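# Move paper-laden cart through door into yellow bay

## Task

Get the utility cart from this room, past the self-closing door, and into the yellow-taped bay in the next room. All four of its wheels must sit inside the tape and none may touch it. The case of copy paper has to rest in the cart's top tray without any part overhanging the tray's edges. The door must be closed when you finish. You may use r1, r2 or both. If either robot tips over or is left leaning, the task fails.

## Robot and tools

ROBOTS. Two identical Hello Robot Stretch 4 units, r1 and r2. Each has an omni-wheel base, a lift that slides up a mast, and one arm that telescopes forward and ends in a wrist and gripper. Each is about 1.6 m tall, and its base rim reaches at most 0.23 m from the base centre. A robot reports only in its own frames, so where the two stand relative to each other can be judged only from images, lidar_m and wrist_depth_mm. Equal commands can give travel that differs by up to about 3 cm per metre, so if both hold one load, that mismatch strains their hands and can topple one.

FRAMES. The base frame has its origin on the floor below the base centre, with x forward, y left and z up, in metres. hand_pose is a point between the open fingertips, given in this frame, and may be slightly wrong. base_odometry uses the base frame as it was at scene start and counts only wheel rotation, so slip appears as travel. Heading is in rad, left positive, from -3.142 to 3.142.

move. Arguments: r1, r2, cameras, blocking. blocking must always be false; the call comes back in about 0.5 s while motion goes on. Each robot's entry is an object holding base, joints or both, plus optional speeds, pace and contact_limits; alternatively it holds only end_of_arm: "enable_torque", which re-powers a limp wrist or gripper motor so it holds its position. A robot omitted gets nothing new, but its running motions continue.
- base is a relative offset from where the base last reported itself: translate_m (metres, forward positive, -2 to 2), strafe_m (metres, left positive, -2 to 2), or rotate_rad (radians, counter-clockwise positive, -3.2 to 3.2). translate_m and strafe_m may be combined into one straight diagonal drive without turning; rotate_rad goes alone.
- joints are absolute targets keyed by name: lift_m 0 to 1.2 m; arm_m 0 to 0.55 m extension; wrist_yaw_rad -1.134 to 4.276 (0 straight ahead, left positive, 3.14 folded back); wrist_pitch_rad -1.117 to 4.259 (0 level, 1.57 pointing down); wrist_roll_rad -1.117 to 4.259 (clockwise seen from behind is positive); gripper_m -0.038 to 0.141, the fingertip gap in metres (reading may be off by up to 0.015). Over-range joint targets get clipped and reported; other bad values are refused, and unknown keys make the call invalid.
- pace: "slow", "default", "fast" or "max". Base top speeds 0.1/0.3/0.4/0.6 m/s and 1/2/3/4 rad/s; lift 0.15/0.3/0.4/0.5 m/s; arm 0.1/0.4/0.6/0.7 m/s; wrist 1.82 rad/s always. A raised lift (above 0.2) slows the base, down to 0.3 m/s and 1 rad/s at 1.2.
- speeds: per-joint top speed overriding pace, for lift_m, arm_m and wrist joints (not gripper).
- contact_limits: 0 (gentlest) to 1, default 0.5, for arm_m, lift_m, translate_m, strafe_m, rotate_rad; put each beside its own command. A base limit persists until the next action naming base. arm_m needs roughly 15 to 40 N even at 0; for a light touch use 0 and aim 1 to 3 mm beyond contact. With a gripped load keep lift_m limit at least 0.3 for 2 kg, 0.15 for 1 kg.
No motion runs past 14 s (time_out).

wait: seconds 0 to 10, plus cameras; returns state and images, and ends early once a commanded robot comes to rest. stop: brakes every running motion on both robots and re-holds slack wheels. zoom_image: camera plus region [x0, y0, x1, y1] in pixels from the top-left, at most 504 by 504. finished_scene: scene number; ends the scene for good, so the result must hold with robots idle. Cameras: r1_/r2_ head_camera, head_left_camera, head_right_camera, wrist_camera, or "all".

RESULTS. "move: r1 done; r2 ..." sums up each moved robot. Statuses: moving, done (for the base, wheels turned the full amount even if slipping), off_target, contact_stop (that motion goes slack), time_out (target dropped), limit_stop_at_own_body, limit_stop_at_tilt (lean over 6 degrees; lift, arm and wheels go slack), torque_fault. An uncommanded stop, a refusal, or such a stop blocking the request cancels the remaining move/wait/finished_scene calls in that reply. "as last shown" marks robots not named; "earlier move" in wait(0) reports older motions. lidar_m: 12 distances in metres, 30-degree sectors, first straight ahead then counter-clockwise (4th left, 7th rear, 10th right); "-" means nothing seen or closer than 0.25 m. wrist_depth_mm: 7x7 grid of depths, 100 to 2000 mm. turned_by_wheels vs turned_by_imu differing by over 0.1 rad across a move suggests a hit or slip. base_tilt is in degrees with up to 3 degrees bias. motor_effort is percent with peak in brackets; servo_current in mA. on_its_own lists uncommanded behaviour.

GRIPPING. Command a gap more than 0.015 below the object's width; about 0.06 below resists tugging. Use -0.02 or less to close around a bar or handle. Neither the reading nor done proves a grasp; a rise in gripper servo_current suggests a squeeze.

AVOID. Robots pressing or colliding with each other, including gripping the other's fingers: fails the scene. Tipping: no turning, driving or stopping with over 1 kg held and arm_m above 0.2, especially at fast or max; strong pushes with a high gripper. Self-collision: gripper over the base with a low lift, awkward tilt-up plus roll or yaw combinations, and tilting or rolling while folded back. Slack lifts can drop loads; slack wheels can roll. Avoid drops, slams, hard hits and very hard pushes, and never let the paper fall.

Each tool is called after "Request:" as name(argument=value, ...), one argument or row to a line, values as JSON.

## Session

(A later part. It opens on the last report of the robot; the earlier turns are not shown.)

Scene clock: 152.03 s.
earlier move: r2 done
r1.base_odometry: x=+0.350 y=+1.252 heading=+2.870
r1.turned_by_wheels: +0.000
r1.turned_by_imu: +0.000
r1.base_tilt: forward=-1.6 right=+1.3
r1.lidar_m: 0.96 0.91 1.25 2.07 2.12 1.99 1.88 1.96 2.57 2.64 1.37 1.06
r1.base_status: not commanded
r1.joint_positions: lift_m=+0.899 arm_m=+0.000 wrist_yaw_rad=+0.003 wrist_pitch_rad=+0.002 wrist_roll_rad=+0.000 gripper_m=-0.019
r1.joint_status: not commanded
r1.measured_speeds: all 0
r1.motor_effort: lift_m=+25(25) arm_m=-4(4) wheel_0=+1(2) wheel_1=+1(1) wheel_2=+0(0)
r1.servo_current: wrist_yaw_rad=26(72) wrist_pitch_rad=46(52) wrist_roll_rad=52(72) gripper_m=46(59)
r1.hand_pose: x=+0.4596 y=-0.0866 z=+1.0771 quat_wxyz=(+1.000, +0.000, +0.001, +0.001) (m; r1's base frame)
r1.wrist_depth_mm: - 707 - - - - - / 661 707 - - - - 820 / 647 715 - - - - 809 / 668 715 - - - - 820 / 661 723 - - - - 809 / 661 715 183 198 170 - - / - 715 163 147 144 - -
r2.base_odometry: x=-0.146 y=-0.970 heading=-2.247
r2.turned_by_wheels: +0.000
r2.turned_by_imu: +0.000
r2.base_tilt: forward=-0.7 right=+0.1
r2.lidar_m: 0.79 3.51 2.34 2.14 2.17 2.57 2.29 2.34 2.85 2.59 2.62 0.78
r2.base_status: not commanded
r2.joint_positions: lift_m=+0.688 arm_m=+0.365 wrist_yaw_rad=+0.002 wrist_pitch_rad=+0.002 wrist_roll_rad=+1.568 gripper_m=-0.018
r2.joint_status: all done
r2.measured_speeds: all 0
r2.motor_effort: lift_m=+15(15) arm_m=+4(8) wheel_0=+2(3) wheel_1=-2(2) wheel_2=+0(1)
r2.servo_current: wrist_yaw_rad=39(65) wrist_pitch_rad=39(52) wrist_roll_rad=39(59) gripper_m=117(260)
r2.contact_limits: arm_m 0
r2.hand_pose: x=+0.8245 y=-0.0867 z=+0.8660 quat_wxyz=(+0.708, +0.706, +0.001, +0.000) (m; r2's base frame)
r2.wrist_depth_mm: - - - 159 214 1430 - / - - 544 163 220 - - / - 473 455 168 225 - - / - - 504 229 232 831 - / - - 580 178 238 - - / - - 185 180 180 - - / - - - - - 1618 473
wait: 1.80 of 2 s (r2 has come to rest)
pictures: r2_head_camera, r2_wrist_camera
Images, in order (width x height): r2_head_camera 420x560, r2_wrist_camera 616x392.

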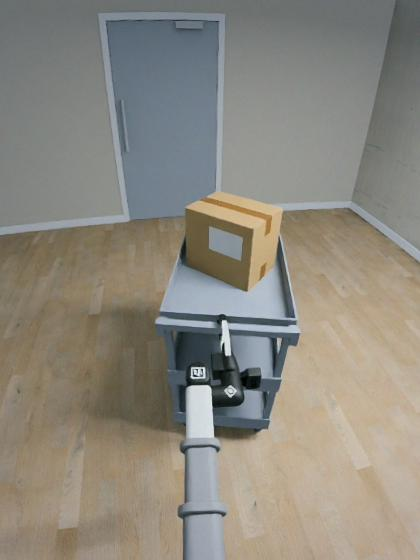

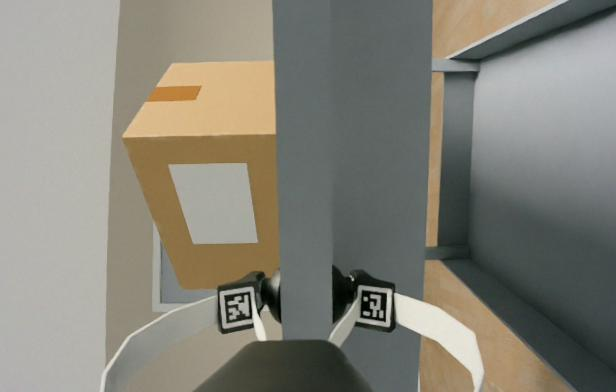

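Request:
move(
  r2={"base":{"translate_m":-0.75},"pace":"slow"},
  r1={"base":{"strafe_m":-0.1},"joints":{"lift_m":0.9}},
  blocking=false,
  cameras=[],
)

Request:
wait(
  seconds=2,
  cameras=[],
)

Request:
wait(
  seconds=8,
  cameras=["r1_head_camera","r1_head_left_camera","r2_head_camera","r2_head_left_camera","r2_wrist_camera"],
)

Scene clock: 157.63 s.
move: r1 moving; r2 moving
r1.base_odometry: x=+0.359 y=+1.287 heading=+2.870
r1.turned_by_wheels: +0.000
r1.turned_by_imu: +0.000
r1.base_tilt: forward=-1.5 right=+1.2
r1.lidar_m: 0.97 0.91 1.26 2.08 2.15 1.99 1.87 1.94 2.55 2.62 1.36 1.04
r1.base_status: strafe_m moving
r1.joint_positions: lift_m=+0.899 arm_m=+0.000 wrist_yaw_rad=+0.003 wrist_pitch_rad=+0.002 wrist_roll_rad=+0.000 gripper_m=-0.019
r1.joint_status: all done
r1.measured_speeds: translate_m=-0.001 strafe_m=-0.141 rotate_rad=+0.003 lift_m=+0.000 arm_m=+0.000 wrist_yaw_rad=+0.000 wrist_pitch_rad=+0.000 wrist_roll_rad=+0.000
r1.motor_effort: lift_m=+25(25) arm_m=-4(4) wheel_0=+10(12) wheel_1=-9(10) wheel_2=+1(1)
r1.servo_current: wrist_yaw_rad=52(52) wrist_pitch_rad=46(52) wrist_roll_rad=39(59) gripper_m=59(59)
r1.hand_pose: x=+0.4596 y=-0.0866 z=+1.0771 quat_wxyz=(+1.000, +0.000, +0.001, +0.001) (m; r1's base frame)
r1.wrist_depth_mm: 654 741 - - - - - / 661 759 - - - - 798 / 676 750 - - - - 820 / 668 741 - - - - 820 / 676 741 - - - - 820 / 668 732 183 198 170 - 820 / - 691 163 147 144 - -
r2.base_odometry: x=-0.138 y=-0.961 heading=-2.247
r2.turned_by_wheels: +0.000
r2.turned_by_imu: +0.001
r2.base_tilt: forward=-0.7 right=+0.1
r2.lidar_m: 0.76 3.53 2.35 2.14 2.17 2.52 2.32 2.32 2.84 2.59 2.63 0.79
r2.base_status: translate_m moving
r2.joint_positions: lift_m=+0.688 arm_m=+0.365 wrist_yaw_rad=+0.002 wrist_pitch_rad=+0.002 wrist_roll_rad=+1.568 gripper_m=-0.018
r2.joint_status: not commanded
r2.measured_speeds: translate_m=-0.048 strafe_m=+0.000 rotate_rad=+0.000 lift_m=+0.000 arm_m=+0.000 wrist_yaw_rad=+0.000 wrist_pitch_rad=+0.000 wrist_roll_rad=+0.000
r2.motor_effort: lift_m=+15(15) arm_m=+4(4) wheel_0=-4(6) wheel_1=-7(7) wheel_2=+12(15)
r2.servo_current: wrist_yaw_rad=39(52) wrist_pitch_rad=33(46) wrist_roll_rad=46(65) gripper_m=124(124)
r2.contact_limits: arm_m 0
r2.hand_pose: x=+0.8245 y=-0.0867 z=+0.8660 quat_wxyz=(+0.708, +0.706, +0.001, +0.000) (m; r2's base frame)
r2.wrist_depth_mm: - - - 159 215 1464 - / - - 549 162 220 - - / - 473 452 167 226 - - / - - 500 230 233 842 - / - - 574 177 237 - - / - - 185 181 180 - - / - - - - - 1618 477
pictures: none
No camera images: "cameras" was empty.

Scene clock: 158.60 s.
earlier move: r1 done; r2 moving
r1.base_odometry: x=+0.376 y=+1.348 heading=+2.870
r1.turned_by_wheels: +0.000
r1.turned_by_imu: -0.001
r1.base_tilt: forward=-1.6 right=+1.3
r1.lidar_m: 0.98 0.94 1.26 2.16 2.21 1.99 1.86 1.95 2.57 2.53 1.38 1.04
r1.base_status: done
r1.joint_positions: lift_m=+0.899 arm_m=+0.000 wrist_yaw_rad=+0.003 wrist_pitch_rad=+0.002 wrist_roll_rad=+0.000 gripper_m=-0.019
r1.joint_status: all done
r1.measured_speeds: all 0
r1.motor_effort: lift_m=+25(25) arm_m=-4(4) wheel_0=+0(12) wheel_1=-1(10) wheel_2=+0(1)
r1.servo_current: wrist_yaw_rad=59(65) wrist_pitch_rad=39(52) wrist_roll_rad=59(59) gripper_m=52(59)
r1.hand_pose: x=+0.4596 y=-0.0866 z=+1.0771 quat_wxyz=(+1.000, +0.000, +0.001, +0.001) (m; r1's base frame)
r1.wrist_depth_mm: 732 - - - - - 778 / 750 - - - - - 788 / 741 - - - - 798 798 / 732 - - - - 809 798 / 741 - - - - 809 809 / 715 - 183 198 170 - 798 / 715 132 163 146 144 - 788
r2.base_odometry: x=-0.085 y=-0.895 heading=-2.247
r2.turned_by_wheels: +0.000
r2.turned_by_imu: +0.001
r2.base_tilt: forward=-0.6 right=+0.0
r2.lidar_m: 0.77 3.56 2.33 2.10 2.15 2.39 2.21 2.26 2.84 2.59 2.62 0.79
r2.base_status: translate_m moving
r2.joint_positions: lift_m=+0.688 arm_m=+0.365 wrist_yaw_rad=+0.002 wrist_pitch_rad=+0.002 wrist_roll_rad=+1.568 gripper_m=-0.019
r2.joint_status: not commanded
r2.measured_speeds: translate_m=-0.100 strafe_m=+0.000 rotate_rad=+0.004 lift_m=+0.000 arm_m=+0.000 wrist_yaw_rad=+0.000 wrist_pitch_rad=+0.000 wrist_roll_rad=+0.000
r2.motor_effort: lift_m=+15(15) arm_m=+4(4) wheel_0=+0(6) wheel_1=-4(7) wheel_2=+12(16)
r2.servo_current: wrist_yaw_rad=39(59) wrist_pitch_rad=39(46) wrist_roll_rad=33(65) gripper_m=111(124)
r2.contact_limits: arm_m 0
r2.hand_pose: x=+0.8245 y=-0.0867 z=+0.8660 quat_wxyz=(+0.708, +0.706, +0.001, +0.000) (m; r2's base frame)
r2.wrist_depth_mm: - - - 161 217 1576 - / - - 569 164 222 - - / - 492 462 169 227 - - / - - 496 229 232 842 - / - - 564 177 237 - - / - - 186 180 179 - - / - - - - - 1576 480
wait: 0.97 of 2 s (r1 has come to rest)
pictures: none
No camera images: "cameras" was empty.

Scene clock: 165.93 s.
earlier move: r2 done
r1.base_odometry: x=+0.376 y=+1.348 heading=+2.870
r1.turned_by_wheels: +0.000
r1.turned_by_imu: +0.000
r1.base_tilt: forward=-1.6 right=+1.3
r1.lidar_m: 0.97 0.93 1.25 2.17 2.24 1.96 1.86 1.96 2.56 2.54 1.37 1.05
r1.base_status: done
r1.joint_positions: lift_m=+0.899 arm_m=+0.000 wrist_yaw_rad=+0.003 wrist_pitch_rad=+0.002 wrist_roll_rad=+0.000 gripper_m=-0.019
r1.joint_status: all done
r1.measured_speeds: all 0
r1.motor_effort: lift_m=+25(25) arm_m=-4(4) wheel_0=+0(12) wheel_1=-1(10) wheel_2=+0(1)
r1.servo_current: wrist_yaw_rad=39(78) wrist_pitch_rad=33(52) wrist_roll_rad=52(72) gripper_m=59(59)
r1.hand_pose: x=+0.4596 y=-0.0866 z=+1.0771 quat_wxyz=(+1.000, +0.000, +0.001, +0.001) (m; r1's base frame)
r1.wrist_depth_mm: 741 - - - - - 768 / 741 - - - - - 778 / 741 - - - - 820 798 / 741 - - - - 809 809 / 732 - - - - 820 798 / 723 - 184 198 170 - 798 / 723 132 163 146 144 - 778
r2.base_odometry: x=+0.323 y=-0.385 heading=-2.247
r2.turned_by_wheels: +0.000
r2.turned_by_imu: +0.004
r2.base_tilt: forward=-0.7 right=+0.0
r2.lidar_m: 0.75 3.42 2.24 2.01 2.09 1.72 1.56 1.59 2.00 2.70 2.75 0.79
r2.base_status: done
r2.joint_positions: lift_m=+0.688 arm_m=+0.365 wrist_yaw_rad=+0.002 wrist_pitch_rad=+0.002 wrist_roll_rad=+1.568 gripper_m=-0.019
r2.joint_status: not commanded
r2.measured_speeds: all 0
r2.motor_effort: lift_m=+15(15) arm_m=+4(4) wheel_0=-1(10) wheel_1=-3(7) wheel_2=+10(16)
r2.servo_current: wrist_yaw_rad=52(65) wrist_pitch_rad=39(46) wrist_roll_rad=46(65) gripper_m=104(124)
r2.contact_limits: arm_m 0
r2.hand_pose: x=+0.8245 y=-0.0867 z=+0.8660 quat_wxyz=(+0.708, +0.706, +0.001, +0.000) (m; r2's base frame)
r2.wrist_depth_mm: - - - 184 245 1661 1205 / - - - 182 243 1708 - / - - 591 181 242 820 - / - - 473 180 240 842 - / - - 512 179 238 831 - / - - 185 178 181 - - / - - - - 236 1576 -
wait: 7.33 of 8 s (r2 has come to rest)
pictures: r1_head_camera, r1_head_left_camera, r2_head_camera, r2_head_left_camera, r2_wrist_camera
Images, in order (width x height): r1_head_camera 420x560, r1_head_left_camera 420x672, r2_head_camera 420x560, r2_head_left_camera 420x672, r2_wrist_camera 616x392.

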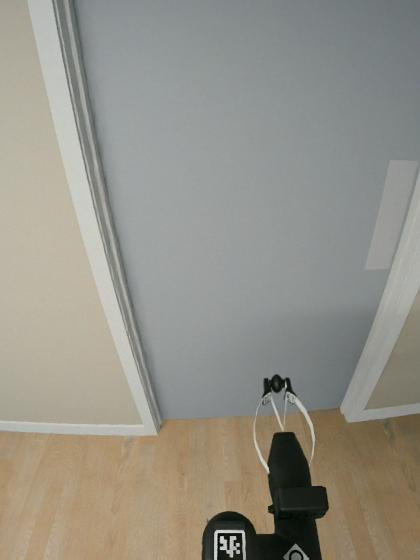

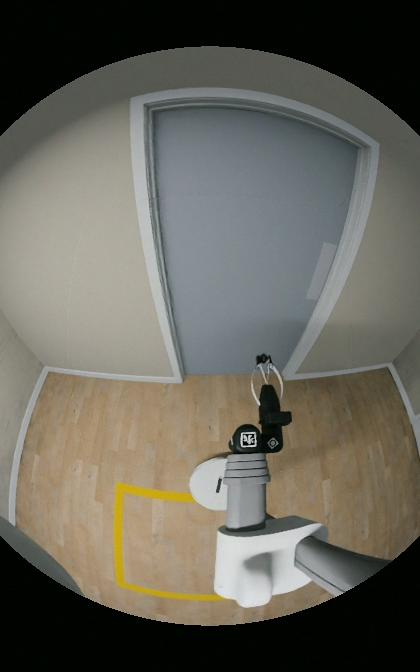

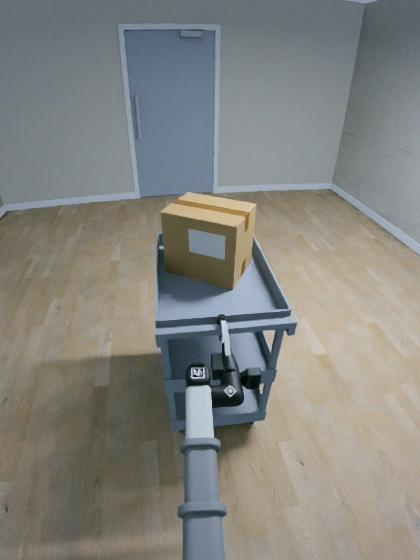

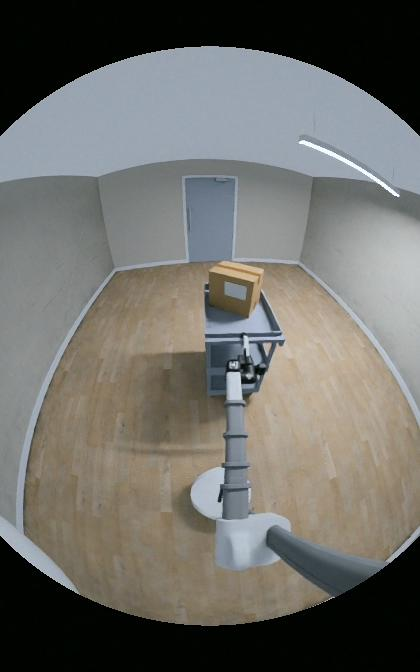

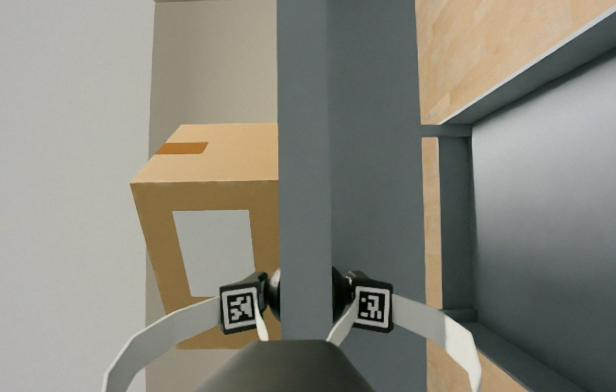

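Request:
move(
  r1={"base":{"strafe_m":-0.34},"joints":{"lift_m":0.5,"wrist_yaw_rad":3.09}},
  blocking=false,
  cameras=[],
)

Request:
wait(
  seconds=3,
  cameras=[],
)

Request:
move(
  r1={"base":{"rotate_rad":0.06}},
  blocking=false,
  cameras=[],
)

Request:
wait(
  seconds=1,
  cameras=["r1_head_camera","r1_head_left_camera"],
)

Scene clock: 200.23 s.
move: r1 moving
r1.base_odometry: x=+0.386 y=+1.383 heading=+2.870
r1.turned_by_wheels: +0.000
r1.turned_by_imu: +0.000
r1.base_tilt: forward=-1.6 right=+1.3
r1.lidar_m: 0.97 0.98 1.25 2.19 2.26 1.98 1.86 1.95 2.54 2.51 1.37 1.04
r1.base_status: strafe_m moving
r1.joint_positions: lift_m=+0.863 arm_m=+0.000 wrist_yaw_rad=+0.587 wrist_pitch_rad=+0.002 wrist_roll_rad=+0.000 gripper_m=-0.019
r1.joint_status: lift_m moving; wrist_yaw_rad moving
r1.measured_speeds: translate_m=+0.000 strafe_m=-0.140 rotate_rad=+0.001 lift_m=-0.146 arm_m=+0.000 wrist_yaw_rad=+1.820 wrist_pitch_rad=+0.000 wrist_roll_rad=+0.000
r1.motor_effort: lift_m=+12(24) arm_m=-4(4) wheel_0=+9(10) wheel_1=-10(12) wheel_2=+0(1)
r1.servo_current: wrist_yaw_rad=104(117) wrist_pitch_rad=39(52) wrist_roll_rad=46(59) gripper_m=59(59)
r1.hand_pose: x=+0.4595 y=+0.0868 z=+1.0402 quat_wxyz=(+0.957, +0.000, +0.001, +0.289) (m; r1's base frame)
r1.wrist_depth_mm: - - 809 820 - - - / - - 798 831 - - - / - - 820 831 - - - / - - 768 831 - - - / - - 809 820 - - - / - - 183 198 170 - - / - 133 163 147 144 - -
r2: as last shown
r2.turned_by_imu: +0.000
r2.base_tilt: forward=-0.7 right=+0.1
r2.lidar_m: 0.74 3.43 2.23 2.02 2.09 1.74 1.55 1.59 2.04 2.69 2.74 0.81
r2.motor_effort: lift_m=+15(15) arm_m=+4(4) wheel_0=-1(1) wheel_1=-3(3) wheel_2=+9(10)
r2.servo_current: wrist_yaw_rad=52(65) wrist_pitch_rad=39(46) wrist_roll_rad=52(59) gripper_m=104(111)
r2.contact_limits: arm_m 0
r2.wrist_depth_mm: - - - 184 245 1661 1229 / - - - 182 244 1661 - / - - 585 182 241 842 - / - - 477 180 240 831 - / - - 508 179 238 842 - / - - 186 178 180 - - / - - - - 236 1618 -
pictures: none
No camera images: "cameras" was empty.

Scene clock: 202.33 s.
earlier move: r1 done
r1.base_odometry: x=+0.468 y=+1.676 heading=+2.870
r1.turned_by_wheels: +0.000
r1.turned_by_imu: -0.002
r1.base_tilt: forward=-1.6 right=+1.3
r1.lidar_m: 1.01 1.04 1.25 2.50 2.56 1.96 1.84 1.92 2.34 2.19 1.40 0.99
r1.base_status: done
r1.joint_positions: lift_m=+0.500 arm_m=+0.000 wrist_yaw_rad=+3.087 wrist_pitch_rad=+0.002 wrist_roll_rad=+0.000 gripper_m=-0.019
r1.joint_status: all done
r1.measured_speeds: all 0
r1.motor_effort: lift_m=+13(24) arm_m=-4(4) wheel_0=+1(11) wheel_1=-1(12) wheel_2=+0(1)
r1.servo_current: wrist_yaw_rad=46(137) wrist_pitch_rad=39(52) wrist_roll_rad=46(72) gripper_m=59(59)
r1.hand_pose: x=-0.1123 y=+0.1030 z=+0.6781 quat_wxyz=(+0.027, -0.001, +0.000, +1.000) (m; r1's base frame)
r1.wrist_depth_mm: - 137 - - - - - / - 137 - - - - - / 111 138 208 - - - - / 128 141 242 - - - - / - - - - - - - / - - 183 199 - - - / 1708 1576 179 183 154 1576 1661
r2.base_odometry: x=+0.323 y=-0.385 heading=-2.247
r2.turned_by_wheels: +0.000
r2.turned_by_imu: +0.000
r2.base_tilt: forward=-0.7 right=+0.0
r2.lidar_m: 0.72 3.41 2.23 2.01 2.05 1.72 1.57 1.61 2.01 2.69 2.74 0.82
r2.base_status: not commanded
r2.joint_positions: lift_m=+0.688 arm_m=+0.365 wrist_yaw_rad=+0.002 wrist_pitch_rad=+0.002 wrist_roll_rad=+1.568 gripper_m=-0.019
r2.joint_status: not commanded
r2.measured_speeds: all 0
r2.motor_effort: lift_m=+15(15) arm_m=+4(4) wheel_0=-1(1) wheel_1=-3(4) wheel_2=+9(10)
r2.servo_current: wrist_yaw_rad=59(65) wrist_pitch_rad=39(52) wrist_roll_rad=39(59) gripper_m=104(111)
r2.contact_limits: arm_m 0
r2.hand_pose: x=+0.8245 y=-0.0867 z=+0.8660 quat_wxyz=(+0.708, +0.706, +0.001, +0.000) (m; r2's base frame)
r2.wrist_depth_mm: - - - 183 246 1661 1205 / - - - 182 244 1708 - / - - 591 181 241 831 - / - - 477 180 240 842 - / - - 512 179 239 842 - / - - 185 178 180 - - / - - - - 236 1618 -
wait: 2.10 of 3 s (r1 has come to rest)
pictures: none
No camera images: "cameras" was empty.

Scene clock: 202.83 s.
move: r1 moving
r1.base_odometry: x=+0.468 y=+1.676 heading=+2.929
r1.turned_by_wheels: +0.060
r1.turned_by_imu: +0.060
r1.base_tilt: forward=-1.6 right=+1.3
r1.lidar_m: 0.99 1.05 1.33 2.50 2.62 1.92 1.84 1.97 2.28 2.20 1.32 0.97
r1.base_status: rotate_rad moving
r1.joint_positions: lift_m=+0.500 arm_m=+0.000 wrist_yaw_rad=+3.087 wrist_pitch_rad=+0.002 wrist_roll_rad=+0.000 gripper_m=-0.019
r1.joint_status: not commanded
r1.measured_speeds: all 0
r1.motor_effort: lift_m=+13(13) arm_m=-4(4) wheel_0=-4(7) wheel_1=+1(6) wheel_2=-1(5)
r1.servo_current: wrist_yaw_rad=52(65) wrist_pitch_rad=39(46) wrist_roll_rad=52(65) gripper_m=52(59)
r1.hand_pose: x=-0.1123 y=+0.1030 z=+0.6781 quat_wxyz=(+0.027, -0.001, +0.000, +1.000) (m; r1's base frame)
r1.wrist_depth_mm: - 137 - - - - - / - 138 - - - - - / 111 138 209 - - - - / 128 141 242 - - - - / - - - - - - - / - - 183 199 - - - / 1708 1618 179 183 154 1576 1661
r2: as last shown
r2.base_tilt: forward=-0.6 right=+0.1
r2.lidar_m: 0.75 3.41 2.24 2.02 2.07 1.71 1.56 1.59 1.99 2.68 2.75 0.81
r2.motor_effort: lift_m=+15(15) arm_m=+4(4) wheel_0=-1(1) wheel_1=-3(3) wheel_2=+9(10)
r2.servo_current: wrist_yaw_rad=46(59) wrist_pitch_rad=39(46) wrist_roll_rad=52(59) gripper_m=104(111)
r2.contact_limits: arm_m 0
r2.wrist_depth_mm: - - - 184 244 1661 1229 / - - - 182 243 1661 - / - - 591 181 241 820 - / - - 480 181 241 842 - / - - 512 179 239 831 - / - - 186 178 180 - - / - - - - 236 1576 -
pictures: none
No camera images: "cameras" was empty.

Scene clock: 202.97 s.
earlier move: r1 done
r1.base_odometry: x=+0.468 y=+1.676 heading=+2.929
r1.turned_by_wheels: +0.000
r1.turned_by_imu: +0.000
r1.base_tilt: forward=-1.6 right=+1.3
r1.lidar_m: 1.00 1.05 1.32 2.49 2.57 1.94 1.83 1.98 2.29 2.21 1.30 0.97
r1.base_status: done
r1.joint_positions: lift_m=+0.500 arm_m=+0.000 wrist_yaw_rad=+3.087 wrist_pitch_rad=+0.002 wrist_roll_rad=+0.000 gripper_m=-0.019
r1.joint_status: not commanded
r1.measured_speeds: all 0
r1.motor_effort: lift_m=+13(13) arm_m=-4(4) wheel_0=-2(7) wheel_1=+0(6) wheel_2=-1(5)
r1.servo_current: wrist_yaw_rad=33(65) wrist_pitch_rad=52(52) wrist_roll_rad=52(65) gripper_m=59(59)
r1.hand_pose: x=-0.1123 y=+0.1030 z=+0.6781 quat_wxyz=(+0.027, -0.001, +0.000, +1.000) (m; r1's base frame)
r1.wrist_depth_mm: - 137 - - - - - / - 137 - - - - - / 111 138 209 - - - - / 128 141 242 - - - - / - - - - - - - / - - 182 198 - - - / 1756 1576 179 183 154 1537 1661
r2.base_odometry: x=+0.323 y=-0.385 heading=-2.247
r2.turned_by_wheels: +0.000
r2.turned_by_imu: +0.000
r2.base_tilt: forward=-0.7 right=+0.1
r2.lidar_m: 0.75 3.43 2.23 2.01 2.06 1.73 1.58 1.61 2.01 2.69 2.73 0.82
r2.base_status: not commanded
r2.joint_positions: lift_m=+0.688 arm_m=+0.365 wrist_yaw_rad=+0.002 wrist_pitch_rad=+0.002 wrist_roll_rad=+1.568 gripper_m=-0.019
r2.joint_status: not commanded
r2.measured_speeds: all 0
r2.motor_effort: lift_m=+15(15) arm_m=+4(4) wheel_0=-1(1) wheel_1=-3(3) wheel_2=+9(10)
r2.servo_current: wrist_yaw_rad=46(59) wrist_pitch_rad=39(46) wrist_roll_rad=39(59) gripper_m=104(111)
r2.contact_limits: arm_m 0
r2.hand_pose: x=+0.8245 y=-0.0867 z=+0.8660 quat_wxyz=(+0.708, +0.706, +0.001, +0.000) (m; r2's base frame)
r2.wrist_depth_mm: - - - 185 244 1661 1205 / - - - 183 243 1661 - / - - 585 182 241 820 - / - - 477 180 240 842 - / - - 512 179 237 831 - / - - 186 178 180 - - / - - - - 236 1618 -
wait: 0.13 of 1 s (r1 has come to rest)
pictures: r1_head_camera, r1_head_left_camera
Images, in order (width x height): r1_head_camera 420x560, r1_head_left_camera 420x672.

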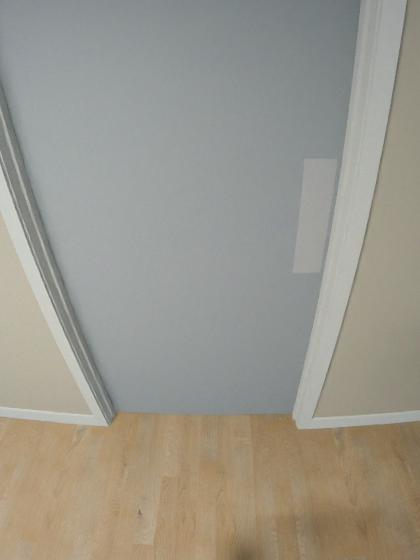

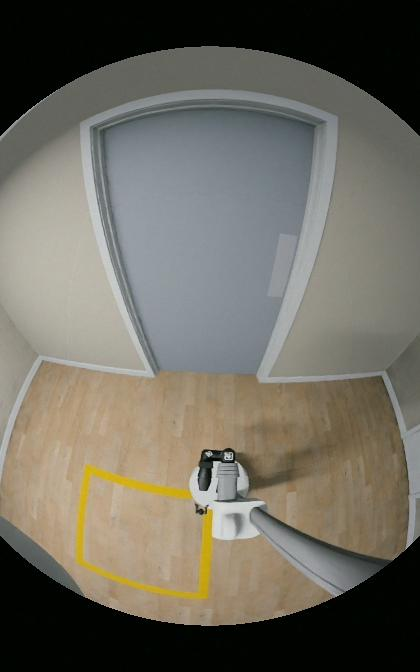

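Request:
move(
  r1={"base":{"translate_m":0.66,"strafe_m":-0.07}},
  blocking=false,
  cameras=[],
)

Request:
wait(
  seconds=4,
  cameras=["r1_head_left_camera","r1_head_camera"],
)

Request:
move(
  r1={"base":{"translate_m":0.6},"pace":"slow"},
  blocking=false,
  cameras=[],
)

Request:
wait(
  seconds=8,
  cameras=["r1_head_left_camera","r1_head_camera","r1_head_right_camera","r2_head_left_camera"],
)

Scene clock: 213.47 s.
move: r1 moving
r1.base_odometry: x=+0.438 y=+1.686 heading=+2.930
r1.turned_by_wheels: +0.000
r1.turned_by_imu: +0.000
r1.base_tilt: forward=-1.6 right=+1.3
r1.lidar_m: 0.94 1.02 1.31 2.51 2.62 1.93 1.87 1.99 2.28 2.19 1.27 0.97
r1.base_status: translate_m moving; strafe_m moving
r1.joint_positions: lift_m=+0.500 arm_m=+0.000 wrist_yaw_rad=+3.087 wrist_pitch_rad=+0.002 wrist_roll_rad=+0.000 gripper_m=-0.019
r1.joint_status: not commanded
r1.measured_speeds: translate_m=+0.121 strafe_m=-0.014 rotate_rad=+0.001 lift_m=+0.000 arm_m=+0.000 wrist_yaw_rad=+0.000 wrist_pitch_rad=+0.000 wrist_roll_rad=+0.000
r1.motor_effort: lift_m=+13(13) arm_m=-4(4) wheel_0=+6(8) wheel_1=+7(7) wheel_2=-9(10)
r1.servo_current: wrist_yaw_rad=52(59) wrist_pitch_rad=46(52) wrist_roll_rad=52(59) gripper_m=52(59)
r1.hand_pose: x=-0.1123 y=+0.1030 z=+0.6781 quat_wxyz=(+0.027, -0.001, +0.000, +1.000) (m; r1's base frame)
r1.wrist_depth_mm: - 137 - - - - - / - 138 - - - - - / 111 138 213 - - - - / 128 139 - - - - - / 137 - - - - - - / - - 209 198 - - - / 1708 1576 179 184 154 1576 1661
r2: as last shown
r2.lidar_m: 0.75 3.40 2.23 2.02 2.06 1.74 1.58 1.60 1.99 2.71 2.74 0.79
r2.motor_effort: lift_m=+15(15) arm_m=+4(4) wheel_0=-1(1) wheel_1=-3(3) wheel_2=+10(10)
r2.servo_current: wrist_yaw_rad=39(52) wrist_pitch_rad=39(46) wrist_roll_rad=52(52) gripper_m=104(111)
r2.contact_limits: arm_m 0
r2.wrist_depth_mm: - - - 183 245 1661 1229 / - - - 182 243 1661 - / - - 585 181 242 831 - / - - 473 180 240 831 - / - - 508 179 238 842 - / - - 186 178 180 - - / - - - - 236 1576 -
pictures: none
No camera images: "cameras" was empty.

Scene clock: 216.67 s.
earlier move: r1 done
r1.base_odometry: x=-0.163 y=+1.883 heading=+2.930
r1.turned_by_wheels: +0.000
r1.turned_by_imu: -0.001
r1.base_tilt: forward=-1.6 right=+1.3
r1.lidar_m: 0.34 0.35 0.51 1.18 2.68 2.60 2.52 2.64 2.23 1.09 0.39 0.37
r1.base_status: done
r1.joint_positions: lift_m=+0.500 arm_m=+0.000 wrist_yaw_rad=+3.087 wrist_pitch_rad=+0.002 wrist_roll_rad=+0.000 gripper_m=-0.019
r1.joint_status: not commanded
r1.measured_speeds: all 0
r1.motor_effort: lift_m=+13(13) arm_m=-4(4) wheel_0=+3(10) wheel_1=+1(7) wheel_2=+0(10)
r1.servo_current: wrist_yaw_rad=39(65) wrist_pitch_rad=46(52) wrist_roll_rad=52(72) gripper_m=59(59)
r1.hand_pose: x=-0.1123 y=+0.1030 z=+0.6781 quat_wxyz=(+0.027, -0.001, +0.000, +1.000) (m; r1's base frame)
r1.wrist_depth_mm: - 137 - - - - - / - 138 - - - - - / 112 138 220 - - - - / 129 142 - - - - - / - - - - - - - / - - - 198 - - - / 1708 1661 179 183 154 1618 1661
r2.base_odometry: x=+0.323 y=-0.385 heading=-2.247
r2.turned_by_wheels: +0.000
r2.turned_by_imu: +0.000
r2.base_tilt: forward=-0.7 right=+0.1
r2.lidar_m: 0.74 3.41 2.21 2.01 2.07 1.72 1.57 1.60 2.05 2.70 2.73 0.82
r2.base_status: not commanded
r2.joint_positions: lift_m=+0.688 arm_m=+0.365 wrist_yaw_rad=+0.002 wrist_pitch_rad=+0.002 wrist_roll_rad=+1.568 gripper_m=-0.019
r2.joint_status: not commanded
r2.measured_speeds: all 0
r2.motor_effort: lift_m=+15(15) arm_m=+4(4) wheel_0=-1(1) wheel_1=-3(4) wheel_2=+9(10)
r2.servo_current: wrist_yaw_rad=52(59) wrist_pitch_rad=39(52) wrist_roll_rad=39(59) gripper_m=104(111)
r2.contact_limits: arm_m 0
r2.hand_pose: x=+0.8245 y=-0.0867 z=+0.8660 quat_wxyz=(+0.708, +0.706, +0.001, +0.000) (m; r2's base frame)
r2.wrist_depth_mm: - - - 183 245 1661 1205 / - - - 182 243 1708 - / - - 585 181 242 820 - / - - 473 180 239 842 - / - - 508 179 238 842 - / - - 185 178 180 - - / - - - - 236 1618 -
wait: 3.20 of 4 s (r1 has come to rest)
pictures: r1_head_camera, r1_head_left_camera
Images, in order (width x height): r1_head_camera 420x560, r1_head_left_camera 420x672.

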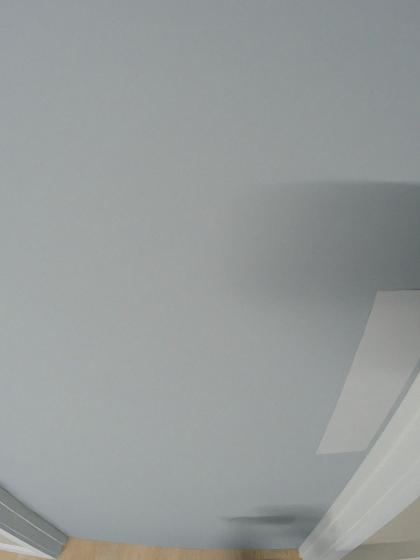

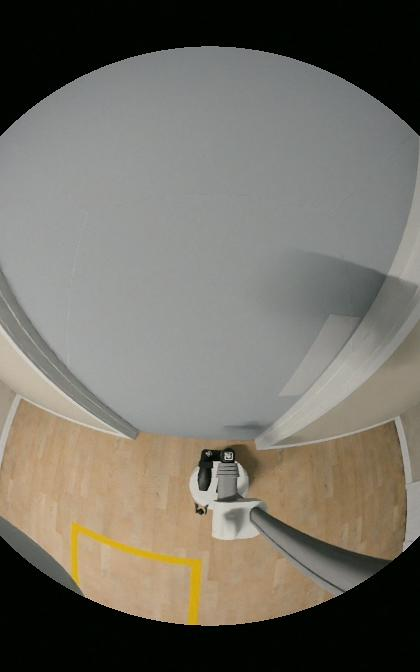

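Scene clock: 217.17 s.
move: r1 moving
r1.base_odometry: x=-0.175 y=+1.886 heading=+2.930
r1.turned_by_wheels: +0.000
r1.turned_by_imu: +0.000
r1.base_tilt: forward=-1.6 right=+1.2
r1.lidar_m: 0.32 0.35 0.49 1.10 2.69 2.63 2.54 2.68 2.23 1.05 0.39 0.34
r1.base_status: translate_m moving
r1.joint_positions: lift_m=+0.500 arm_m=+0.000 wrist_yaw_rad=+3.087 wrist_pitch_rad=+0.002 wrist_roll_rad=+0.000 gripper_m=-0.019
r1.joint_status: not commanded
r1.measured_speeds: translate_m=+0.048 strafe_m=+0.000 rotate_rad=-0.002 lift_m=+0.000 arm_m=+0.000 wrist_yaw_rad=+0.000 wrist_pitch_rad=+0.000 wrist_roll_rad=+0.000
r1.motor_effort: lift_m=+13(13) arm_m=-4(4) wheel_0=+6(8) wheel_1=+5(6) wheel_2=-5(7)
r1.servo_current: wrist_yaw_rad=52(52) wrist_pitch_rad=33(46) wrist_roll_rad=33(52) gripper_m=52(59)
r1.hand_pose: x=-0.1123 y=+0.1030 z=+0.6781 quat_wxyz=(+0.027, -0.001, +0.000, +1.000) (m; r1's base frame)
r1.wrist_depth_mm: - 137 - - - - - / - 138 - - - - - / 112 138 220 - - - - / 129 143 - - - - - / - - - - - - - / - - - 198 - - - / 1661 1618 179 184 154 1618 1661
r2: as last shown
r2.base_tilt: forward=-0.6 right=+0.1
r2.lidar_m: 0.75 3.39 2.22 2.00 2.05 1.73 1.57 1.59 2.00 2.70 2.73 0.83
r2.motor_effort: lift_m=+15(15) arm_m=+4(4) wheel_0=-1(1) wheel_1=-3(3) wheel_2=+9(10)
r2.servo_current: wrist_yaw_rad=33(65) wrist_pitch_rad=46(46) wrist_roll_rad=52(59) gripper_m=98(111)
r2.contact_limits: arm_m 0
r2.wrist_depth_mm: - - - 183 244 1661 1229 / - - - 182 243 1708 - / - - 591 181 241 831 - / - - 480 180 239 831 - / - - 508 179 238 831 - / - - 186 178 180 - - / - - - - 236 1576 -
pictures: none
No camera images: "cameras" was empty.

Scene clock: 223.93 s.
earlier move: r1 done
r1.base_odometry: x=-0.749 y=+2.009 heading=+2.930
r1.turned_by_wheels: +0.000
r1.turned_by_imu: +0.074
r1.base_tilt: forward=-1.6 right=+1.2
r1.lidar_m: 0.25 - 0.25 0.28 0.72 3.14 3.09 0.46 0.37 0.94 2.35 0.30
r1.base_status: done
r1.joint_positions: lift_m=+0.500 arm_m=+0.000 wrist_yaw_rad=+3.100 wrist_pitch_rad=+0.002 wrist_roll_rad=+0.000 gripper_m=-0.019
r1.joint_status: not commanded
r1.measured_speeds: all 0
r1.motor_effort: lift_m=+14(14) arm_m=+8(8) wheel_0=+8(20) wheel_1=+11(18) wheel_2=-10(18)
r1.servo_current: wrist_yaw_rad=65(91) wrist_pitch_rad=46(46) wrist_roll_rad=46(72) gripper_m=59(65)
r1.hand_pose: x=-0.1140 y=+0.0993 z=+0.6780 quat_wxyz=(+0.021, -0.001, +0.000, +1.000) (m; r1's base frame)
r1.wrist_depth_mm: - 136 - - - - - / - 136 218 - - - - / 107 136 185 - - - - / 123 137 277 - - - - / - - - - - - - / - - - 199 - - - / 1756 1661 179 183 154 1576 1576
r2.base_odometry: x=+0.323 y=-0.385 heading=-2.247
r2.turned_by_wheels: +0.000
r2.turned_by_imu: +0.001
r2.base_tilt: forward=-0.7 right=+0.1
r2.lidar_m: 0.76 3.40 2.23 2.02 2.09 1.72 1.57 1.58 1.99 2.69 2.73 0.81
r2.base_status: not commanded
r2.joint_positions: lift_m=+0.688 arm_m=+0.365 wrist_yaw_rad=+0.002 wrist_pitch_rad=+0.002 wrist_roll_rad=+1.568 gripper_m=-0.019
r2.joint_status: not commanded
r2.measured_speeds: all 0
r2.motor_effort: lift_m=+15(15) arm_m=+4(4) wheel_0=-1(1) wheel_1=-3(4) wheel_2=+9(10)
r2.servo_current: wrist_yaw_rad=46(65) wrist_pitch_rad=39(52) wrist_roll_rad=26(65) gripper_m=104(111)
r2.contact_limits: arm_m 0
r2.hand_pose: x=+0.8245 y=-0.0867 z=+0.8660 quat_wxyz=(+0.708, +0.706, +0.001, +0.000) (m; r2's base frame)
r2.wrist_depth_mm: - - - 184 245 1661 1229 / - - - 182 244 1708 - / - - 591 182 242 820 - / - - 477 181 241 842 - / - - 504 180 239 842 - / - - 186 177 180 - - / - - - - 236 1618 -
wait: 6.77 of 8 s (r1 has come to rest)
pictures: r1_head_camera, r1_head_left_camera, r1_head_right_camera, r2_head_left_camera
Images, in order (width x height): r1_head_camera 420x560, r1_head_left_camera 420x672, r1_head_right_camera 420x672, r2_head_left_camera 420x672.

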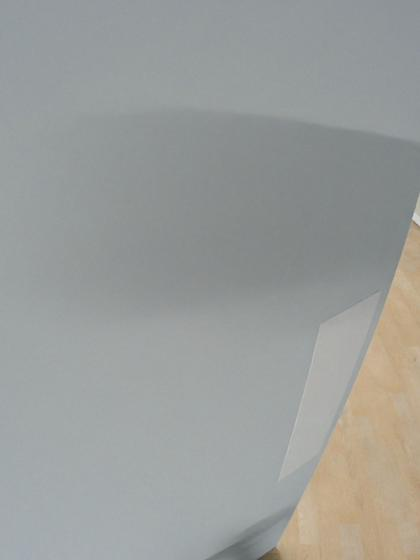

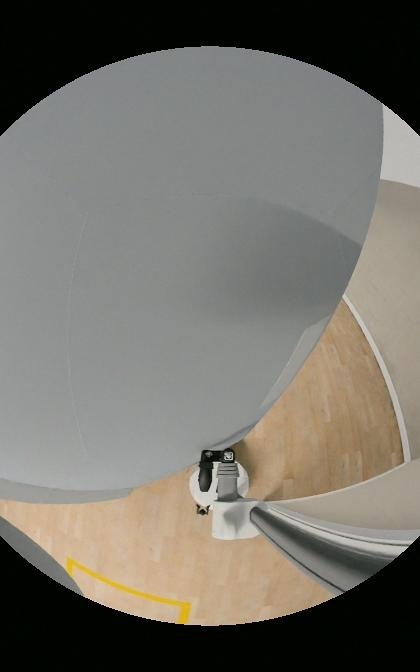

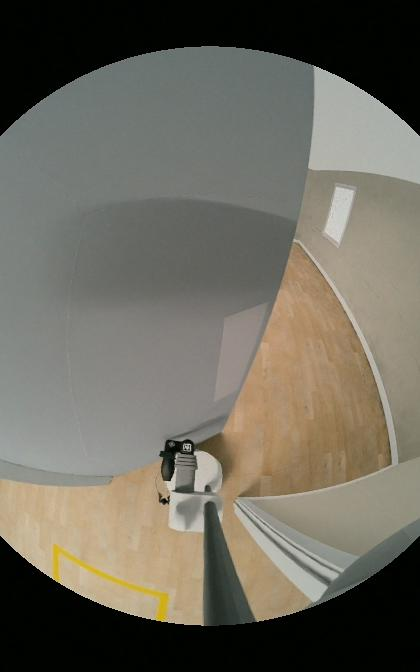

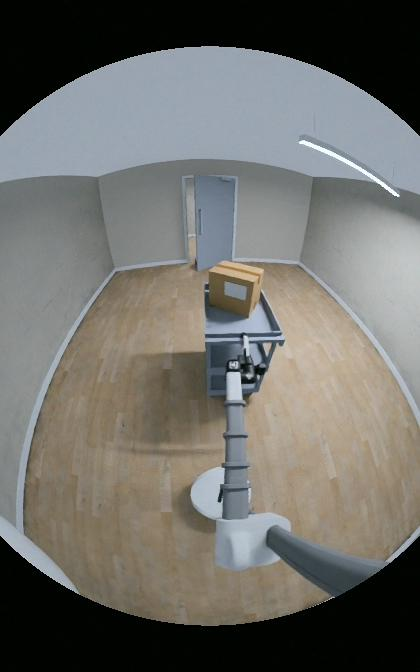

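Request:
move(
  r1={"base":{"translate_m":0.42,"strafe_m":-0.05},"pace":"slow","contact_limits":{"translate_m":0.7,"strafe_m":0.7}},
  blocking=false,
  cameras=[],
)

Request:
wait(
  seconds=6,
  cameras=["r1_head_left_camera","r1_head_right_camera","r2_head_left_camera"],
)

r1: "contact_limits": translate_m and strafe_m are given together and make one move, which takes one limit: state it under one of them only
Scene clock: 227.93 s.
r1.base_odometry: x=-0.749 y=+2.009 heading=+2.930
r1.turned_by_wheels: +0.000
r1.turned_by_imu: +0.000
r1.base_tilt: forward=-1.6 right=+1.3
r1.lidar_m: 0.25 - 0.25 0.31 0.71 3.13 3.09 0.44 0.36 0.95 2.33 0.31
r1.base_status: done
r1.joint_positions: lift_m=+0.500 arm_m=+0.000 wrist_yaw_rad=+3.100 wrist_pitch_rad=+0.002 wrist_roll_rad=+0.000 gripper_m=-0.019
r1.joint_status: not commanded
r1.measured_speeds: all 0
r1.motor_effort: lift_m=+14(14) arm_m=+8(8) wheel_0=+8(20) wheel_1=+10(18) wheel_2=-10(18)
r1.servo_current: wrist_yaw_rad=65(91) wrist_pitch_rad=39(46) wrist_roll_rad=46(72) gripper_m=52(65)
r1.hand_pose: x=-0.1140 y=+0.0993 z=+0.6780 quat_wxyz=(+0.021, -0.001, +0.000, +1.000) (m; r1's base frame)
r1.wrist_depth_mm: - 136 - - - - - / - 136 219 - - - - / 107 135 184 - - - - / 123 137 278 - - - - / - - - - - - - / - - - 198 - - - / 1708 1618 179 183 154 1661 1537
r2.base_odometry: x=+0.323 y=-0.385 heading=-2.247
r2.turned_by_wheels: +0.000
r2.turned_by_imu: +0.000
r2.base_tilt: forward=-0.7 right=+0.0
r2.lidar_m: 0.75 3.45 2.22 2.03 2.08 1.71 1.56 1.61 1.98 2.69 2.73 0.82
r2.base_status: not commanded
r2.joint_positions: lift_m=+0.688 arm_m=+0.365 wrist_yaw_rad=+0.002 wrist_pitch_rad=+0.002 wrist_roll_rad=+1.568 gripper_m=-0.019
r2.joint_status: not commanded
r2.measured_speeds: all 0
r2.motor_effort: lift_m=+15(15) arm_m=+4(4) wheel_0=-1(1) wheel_1=-3(4) wheel_2=+9(10)
r2.servo_current: wrist_yaw_rad=52(65) wrist_pitch_rad=39(52) wrist_roll_rad=46(65) gripper_m=104(111)
r2.contact_limits: arm_m 0
r2.hand_pose: x=+0.8245 y=-0.0867 z=+0.8660 quat_wxyz=(+0.708, +0.706, +0.001, +0.000) (m; r2's base frame)
r2.wrist_depth_mm: - - - 183 245 1661 1205 / - - - 182 243 1708 - / - - 591 182 241 831 - / - - 480 180 240 831 - / - - 512 179 238 842 - / - - 186 178 180 - - / - - - - 236 1618 -
pictures: none

not run: a call was refused earlier in this reply.

Request:
move(
  r1={"base":{"translate_m":0.42,"strafe_m":-0.04},"pace":"slow","contact_limits":{"translate_m":0.7}},
  blocking=false,
  cameras=[],
)

Request:
wait(
  seconds=6,
  cameras=["r1_head_left_camera","r1_head_right_camera","r2_head_left_camera"],
)

Scene clock: 233.37 s.
move: r1 moving
r1.base_odometry: x=-0.761 y=+2.013 heading=+2.931
r1.turned_by_wheels: +0.001
r1.turned_by_imu: +0.001
r1.base_tilt: forward=-1.7 right=+1.3
r1.lidar_m: 0.25 - 0.25 0.28 0.71 3.14 3.11 0.46 0.35 1.00 2.36 0.33
r1.base_status: translate_m moving; strafe_m moving
r1.joint_positions: lift_m=+0.500 arm_m=+0.000 wrist_yaw_rad=+3.100 wrist_pitch_rad=+0.002 wrist_roll_rad=+0.000 gripper_m=-0.019
r1.joint_status: not commanded
r1.measured_speeds: translate_m=+0.049 strafe_m=-0.005 rotate_rad=+0.001 lift_m=+0.000 arm_m=+0.000 wrist_yaw_rad=+0.000 wrist_pitch_rad=+0.000 wrist_roll_rad=+0.000
r1.motor_effort: lift_m=+14(14) arm_m=+8(8) wheel_0=+10(13) wheel_1=+15(15) wheel_2=-16(16)
r1.servo_current: wrist_yaw_rad=78(78) wrist_pitch_rad=39(52) wrist_roll_rad=46(59) gripper_m=46(59)
r1.contact_limits: translate_m 0.7
r1.hand_pose: x=-0.1140 y=+0.0993 z=+0.6780 quat_wxyz=(+0.021, -0.001, +0.000, +1.000) (m; r1's base frame)
r1.wrist_depth_mm: - 136 - - - - - / - 136 197 - - - - / 107 135 183 - - - - / 123 137 274 - - - - / - - - - - - - / - - - 199 - - - / 1708 1618 179 184 154 1618 1576
r2.base_odometry: x=+0.323 y=-0.385 heading=-2.247
r2.turned_by_wheels: +0.000
r2.turned_by_imu: +0.000
r2.base_tilt: forward=-0.7 right=+0.1
r2.lidar_m: 0.74 3.40 2.23 2.00 2.08 1.73 1.57 1.60 2.00 2.69 2.73 0.80
r2.base_status: not commanded
r2.joint_positions: lift_m=+0.688 arm_m=+0.365 wrist_yaw_rad=+0.002 wrist_pitch_rad=+0.002 wrist_roll_rad=+1.568 gripper_m=-0.019
r2.joint_status: not commanded
r2.measured_speeds: all 0
r2.motor_effort: lift_m=+15(15) arm_m=+4(4) wheel_0=-1(1) wheel_1=-3(3) wheel_2=+10(10)
r2.servo_current: wrist_yaw_rad=52(52) wrist_pitch_rad=46(46) wrist_roll_rad=46(59) gripper_m=98(104)
r2.contact_limits: arm_m 0
r2.hand_pose: x=+0.8245 y=-0.0867 z=+0.8660 quat_wxyz=(+0.708, +0.706, +0.001, +0.000) (m; r2's base frame)
r2.wrist_depth_mm: - - - 183 245 1661 1229 / - - - 183 243 1661 - / - - 585 181 241 831 - / - - 477 180 241 842 - / - - 512 179 239 831 - / - - 185 178 180 - - / - - - - 236 1661 -
pictures: none
No camera images: "cameras" was empty.

Scene clock: 238.37 s.
earlier move: r1 done
r1.base_odometry: x=-1.151 y=+2.136 heading=+2.931
r1.turned_by_wheels: +0.000
r1.turned_by_imu: -0.001
r1.base_tilt: forward=-1.6 right=+1.3
r1.lidar_m: 2.18 0.25 - 0.25 0.35 3.57 3.50 0.65 0.92 2.19 2.34 3.43
r1.base_status: done
r1.joint_positions: lift_m=+0.500 arm_m=+0.000 wrist_yaw_rad=+3.093 wrist_pitch_rad=+0.002 wrist_roll_rad=+0.000 gripper_m=-0.019
r1.joint_status: not commanded
r1.measured_speeds: all 0
r1.motor_effort: lift_m=+14(14) arm_m=+5(8) wheel_0=+3(13) wheel_1=+9(16) wheel_2=-6(16)
r1.servo_current: wrist_yaw_rad=46(78) wrist_pitch_rad=33(52) wrist_roll_rad=39(72) gripper_m=52(65)
r1.contact_limits: translate_m 0.7
r1.hand_pose: x=-0.1130 y=+0.1014 z=+0.6780 quat_wxyz=(+0.024, -0.001, +0.000, +1.000) (m; r1's base frame)
r1.wrist_depth_mm: - 137 - - - - - / - 137 - - - - - / 109 137 201 - - - - / 123 138 - - - - - / - - - - - - - / - - - 198 - - - / - 750 179 183 154 1499 1576
r2.base_odometry: x=+0.323 y=-0.385 heading=-2.247
r2.turned_by_wheels: +0.000
r2.turned_by_imu: +0.001
r2.base_tilt: forward=-0.6 right=+0.1
r2.lidar_m: 0.75 3.43 2.25 1.99 2.08 1.73 1.56 1.60 2.00 2.68 2.74 0.81
r2.base_status: not commanded
r2.joint_positions: lift_m=+0.688 arm_m=+0.365 wrist_yaw_rad=+0.002 wrist_pitch_rad=+0.002 wrist_roll_rad=+1.568 gripper_m=-0.019
r2.joint_status: not commanded
r2.measured_speeds: all 0
r2.motor_effort: lift_m=+15(15) arm_m=+4(4) wheel_0=-1(2) wheel_1=-3(4) wheel_2=+9(10)
r2.servo_current: wrist_yaw_rad=33(65) wrist_pitch_rad=39(52) wrist_roll_rad=46(65) gripper_m=104(111)
r2.contact_limits: arm_m 0
r2.hand_pose: x=+0.8245 y=-0.0867 z=+0.8660 quat_wxyz=(+0.708, +0.706, +0.001, +0.000) (m; r2's base frame)
r2.wrist_depth_mm: - - - 184 245 1661 1205 / - - - 183 243 1708 - / - - 585 181 243 831 - / - - 473 180 240 842 - / - - 508 180 239 842 - / - - 185 178 181 - - / - - - - 236 1576 -
wait: 5.00 of 6 s (r1 has come to rest)
pictures: r1_head_left_camera, r1_head_right_camera, r2_head_left_camera
Images, in order (width x height): r1_head_left_camera 420x672, r1_head_right_camera 420x672, r2_head_left_camera 420x672.

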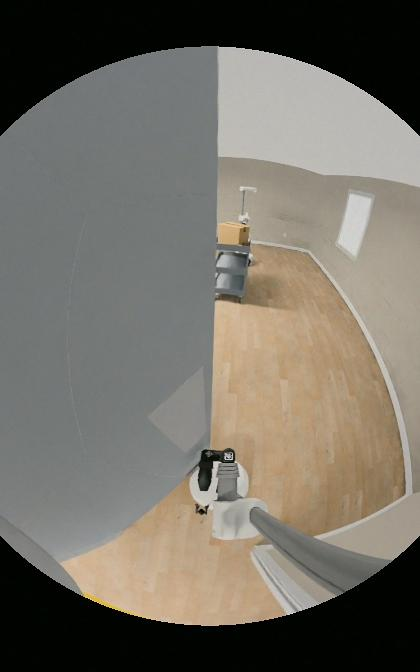

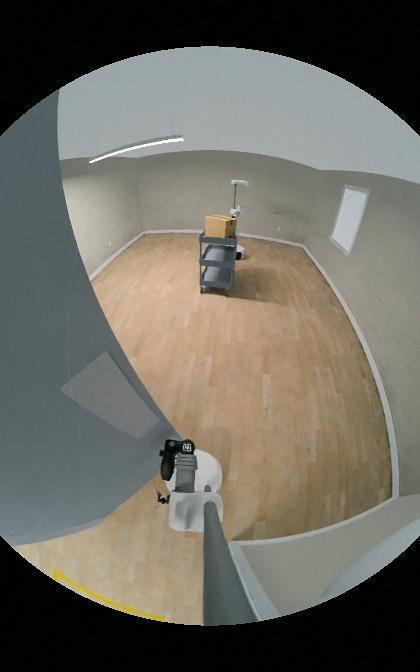

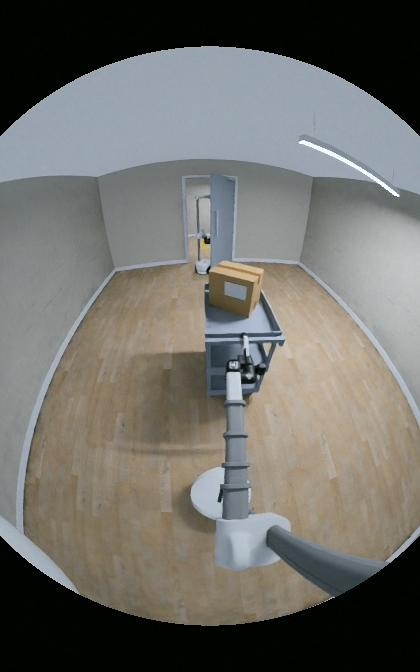

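Request:
move(
  r1={"base":{"strafe_m":0.45,"translate_m":0.03},"pace":"slow","contact_limits":{"translate_m":0.7}},
  blocking=false,
  cameras=[],
)

Request:
wait(
  seconds=7,
  cameras=["r1_head_left_camera","r1_head_right_camera","r2_head_left_camera"],
)

Scene clock: 244.43 s.
move: r1 moving
r1.base_odometry: x=-1.155 y=+2.123 heading=+2.930
r1.turned_by_wheels: -0.001
r1.turned_by_imu: -0.001
r1.base_tilt: forward=-1.6 right=+1.3
r1.lidar_m: 2.21 0.25 - 0.25 0.32 3.58 3.55 0.65 0.90 2.21 2.37 3.43
r1.base_status: translate_m moving; strafe_m moving
r1.joint_positions: lift_m=+0.500 arm_m=+0.000 wrist_yaw_rad=+3.093 wrist_pitch_rad=+0.002 wrist_roll_rad=+0.000 gripper_m=-0.019
r1.joint_status: not commanded
r1.measured_speeds: translate_m=+0.004 strafe_m=+0.053 rotate_rad=-0.001 lift_m=+0.000 arm_m=+0.000 wrist_yaw_rad=+0.000 wrist_pitch_rad=+0.000 wrist_roll_rad=+0.000
r1.motor_effort: lift_m=+14(14) arm_m=+5(5) wheel_0=-13(14) wheel_1=+13(15) wheel_2=-5(8)
r1.servo_current: wrist_yaw_rad=33(65) wrist_pitch_rad=46(46) wrist_roll_rad=39(52) gripper_m=46(59)
r1.contact_limits: translate_m 0.7
r1.hand_pose: x=-0.1130 y=+0.1014 z=+0.6780 quat_wxyz=(+0.024, -0.001, +0.000, +1.000) (m; r1's base frame)
r1.wrist_depth_mm: - 137 - - - - - / - 137 - - - - - / 109 138 202 - - - - / 123 138 - - - - - / 137 - - - - - - / - - - 199 - - - / - 741 179 184 154 1499 1576
r2: as last shown
r2.turned_by_imu: +0.000
r2.base_tilt: forward=-0.7 right=+0.0
r2.lidar_m: 0.73 3.43 2.24 2.02 2.08 1.73 1.58 1.59 2.02 2.70 2.74 0.81
r2.motor_effort: lift_m=+15(15) arm_m=+4(4) wheel_0=-1(1) wheel_1=-3(4) wheel_2=+9(10)
r2.servo_current: wrist_yaw_rad=39(52) wrist_pitch_rad=39(46) wrist_roll_rad=46(52) gripper_m=104(111)
r2.contact_limits: arm_m 0
r2.wrist_depth_mm: - - - 184 245 1661 1205 / - - - 183 244 1708 - / - - 585 182 242 820 - / - - 477 180 239 831 - / - - 508 180 239 831 - / - - 186 178 181 - - / - - - - 236 1618 -
pictures: none
No camera images: "cameras" was empty.

Scene clock: 249.63 s.
earlier move: r1 done
r1.base_odometry: x=-1.274 y=+1.703 heading=+2.930
r1.turned_by_wheels: +0.000
r1.turned_by_imu: +0.002
r1.base_tilt: forward=-1.6 right=+1.3
r1.lidar_m: 2.20 0.25 0.25 - 0.25 0.31 3.50 0.97 0.96 2.63 2.83 2.26
r1.base_status: done
r1.joint_positions: lift_m=+0.500 arm_m=+0.000 wrist_yaw_rad=+3.093 wrist_pitch_rad=+0.002 wrist_roll_rad=+0.000 gripper_m=-0.019
r1.joint_status: not commanded
r1.measured_speeds: all 0
r1.motor_effort: lift_m=+14(14) arm_m=+5(5) wheel_0=-9(18) wheel_1=+6(15) wheel_2=-3(8)
r1.servo_current: wrist_yaw_rad=33(78) wrist_pitch_rad=39(52) wrist_roll_rad=46(65) gripper_m=46(65)
r1.contact_limits: translate_m 0.7
r1.hand_pose: x=-0.1130 y=+0.1014 z=+0.6780 quat_wxyz=(+0.024, -0.001, +0.000, +1.000) (m; r1's base frame)
r1.wrist_depth_mm: - 137 - - 492 253 169 / - 137 - - 508 236 170 / 109 137 201 - 508 258 171 / 123 138 - - 517 240 172 / - - - - 521 241 172 / - - - 198 351 239 172 / 1618 1661 179 184 162 207 171
r2.base_odometry: x=+0.323 y=-0.385 heading=-2.247
r2.turned_by_wheels: +0.000
r2.turned_by_imu: +0.001
r2.base_tilt: forward=-0.7 right=+0.1
r2.lidar_m: 0.75 3.42 2.24 2.02 2.10 1.71 1.55 1.58 1.99 2.70 2.73 0.81
r2.base_status: not commanded
r2.joint_positions: lift_m=+0.688 arm_m=+0.365 wrist_yaw_rad=+0.002 wrist_pitch_rad=+0.002 wrist_roll_rad=+1.568 gripper_m=-0.019
r2.joint_status: not commanded
r2.measured_speeds: all 0
r2.motor_effort: lift_m=+15(15) arm_m=+4(4) wheel_0=-1(1) wheel_1=-3(4) wheel_2=+9(10)
r2.servo_current: wrist_yaw_rad=46(59) wrist_pitch_rad=39(52) wrist_roll_rad=39(65) gripper_m=104(111)
r2.contact_limits: arm_m 0
r2.hand_pose: x=+0.8245 y=-0.0867 z=+0.8660 quat_wxyz=(+0.708, +0.706, +0.001, +0.000) (m; r2's base frame)
r2.wrist_depth_mm: - - - 183 245 1708 1229 / - - - 182 244 1708 - / - - 591 181 242 831 - / - - 477 180 240 842 - / - - 508 179 239 831 - / - - 186 178 180 - - / - - - - 236 1576 -
wait: 5.20 of 7 s (r1 has come to rest)
pictures: r1_head_left_camera, r1_head_right_camera, r2_head_left_camera
Images, in order (width x height): r1_head_left_camera 420x672, r1_head_right_camera 420x672, r2_head_left_camera 420x672.

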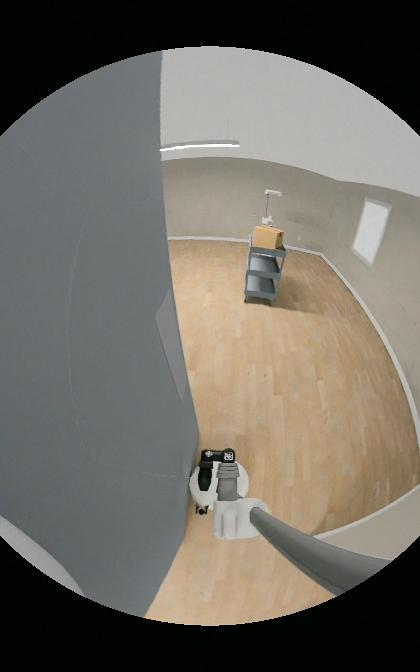

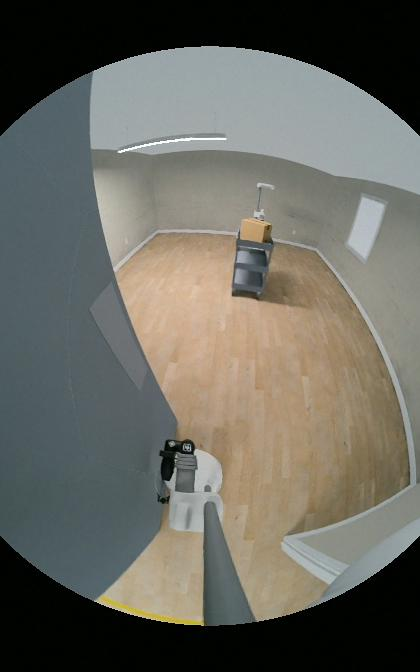

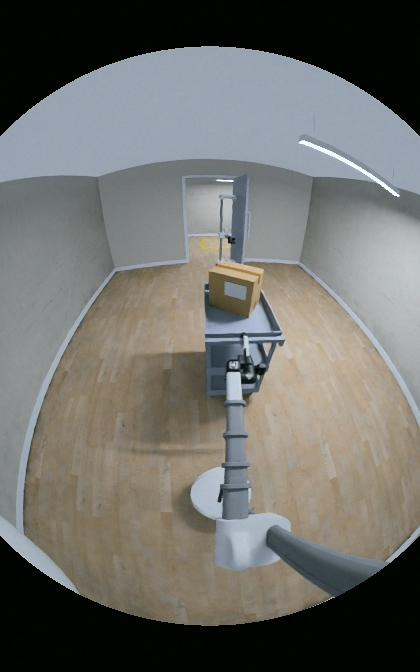

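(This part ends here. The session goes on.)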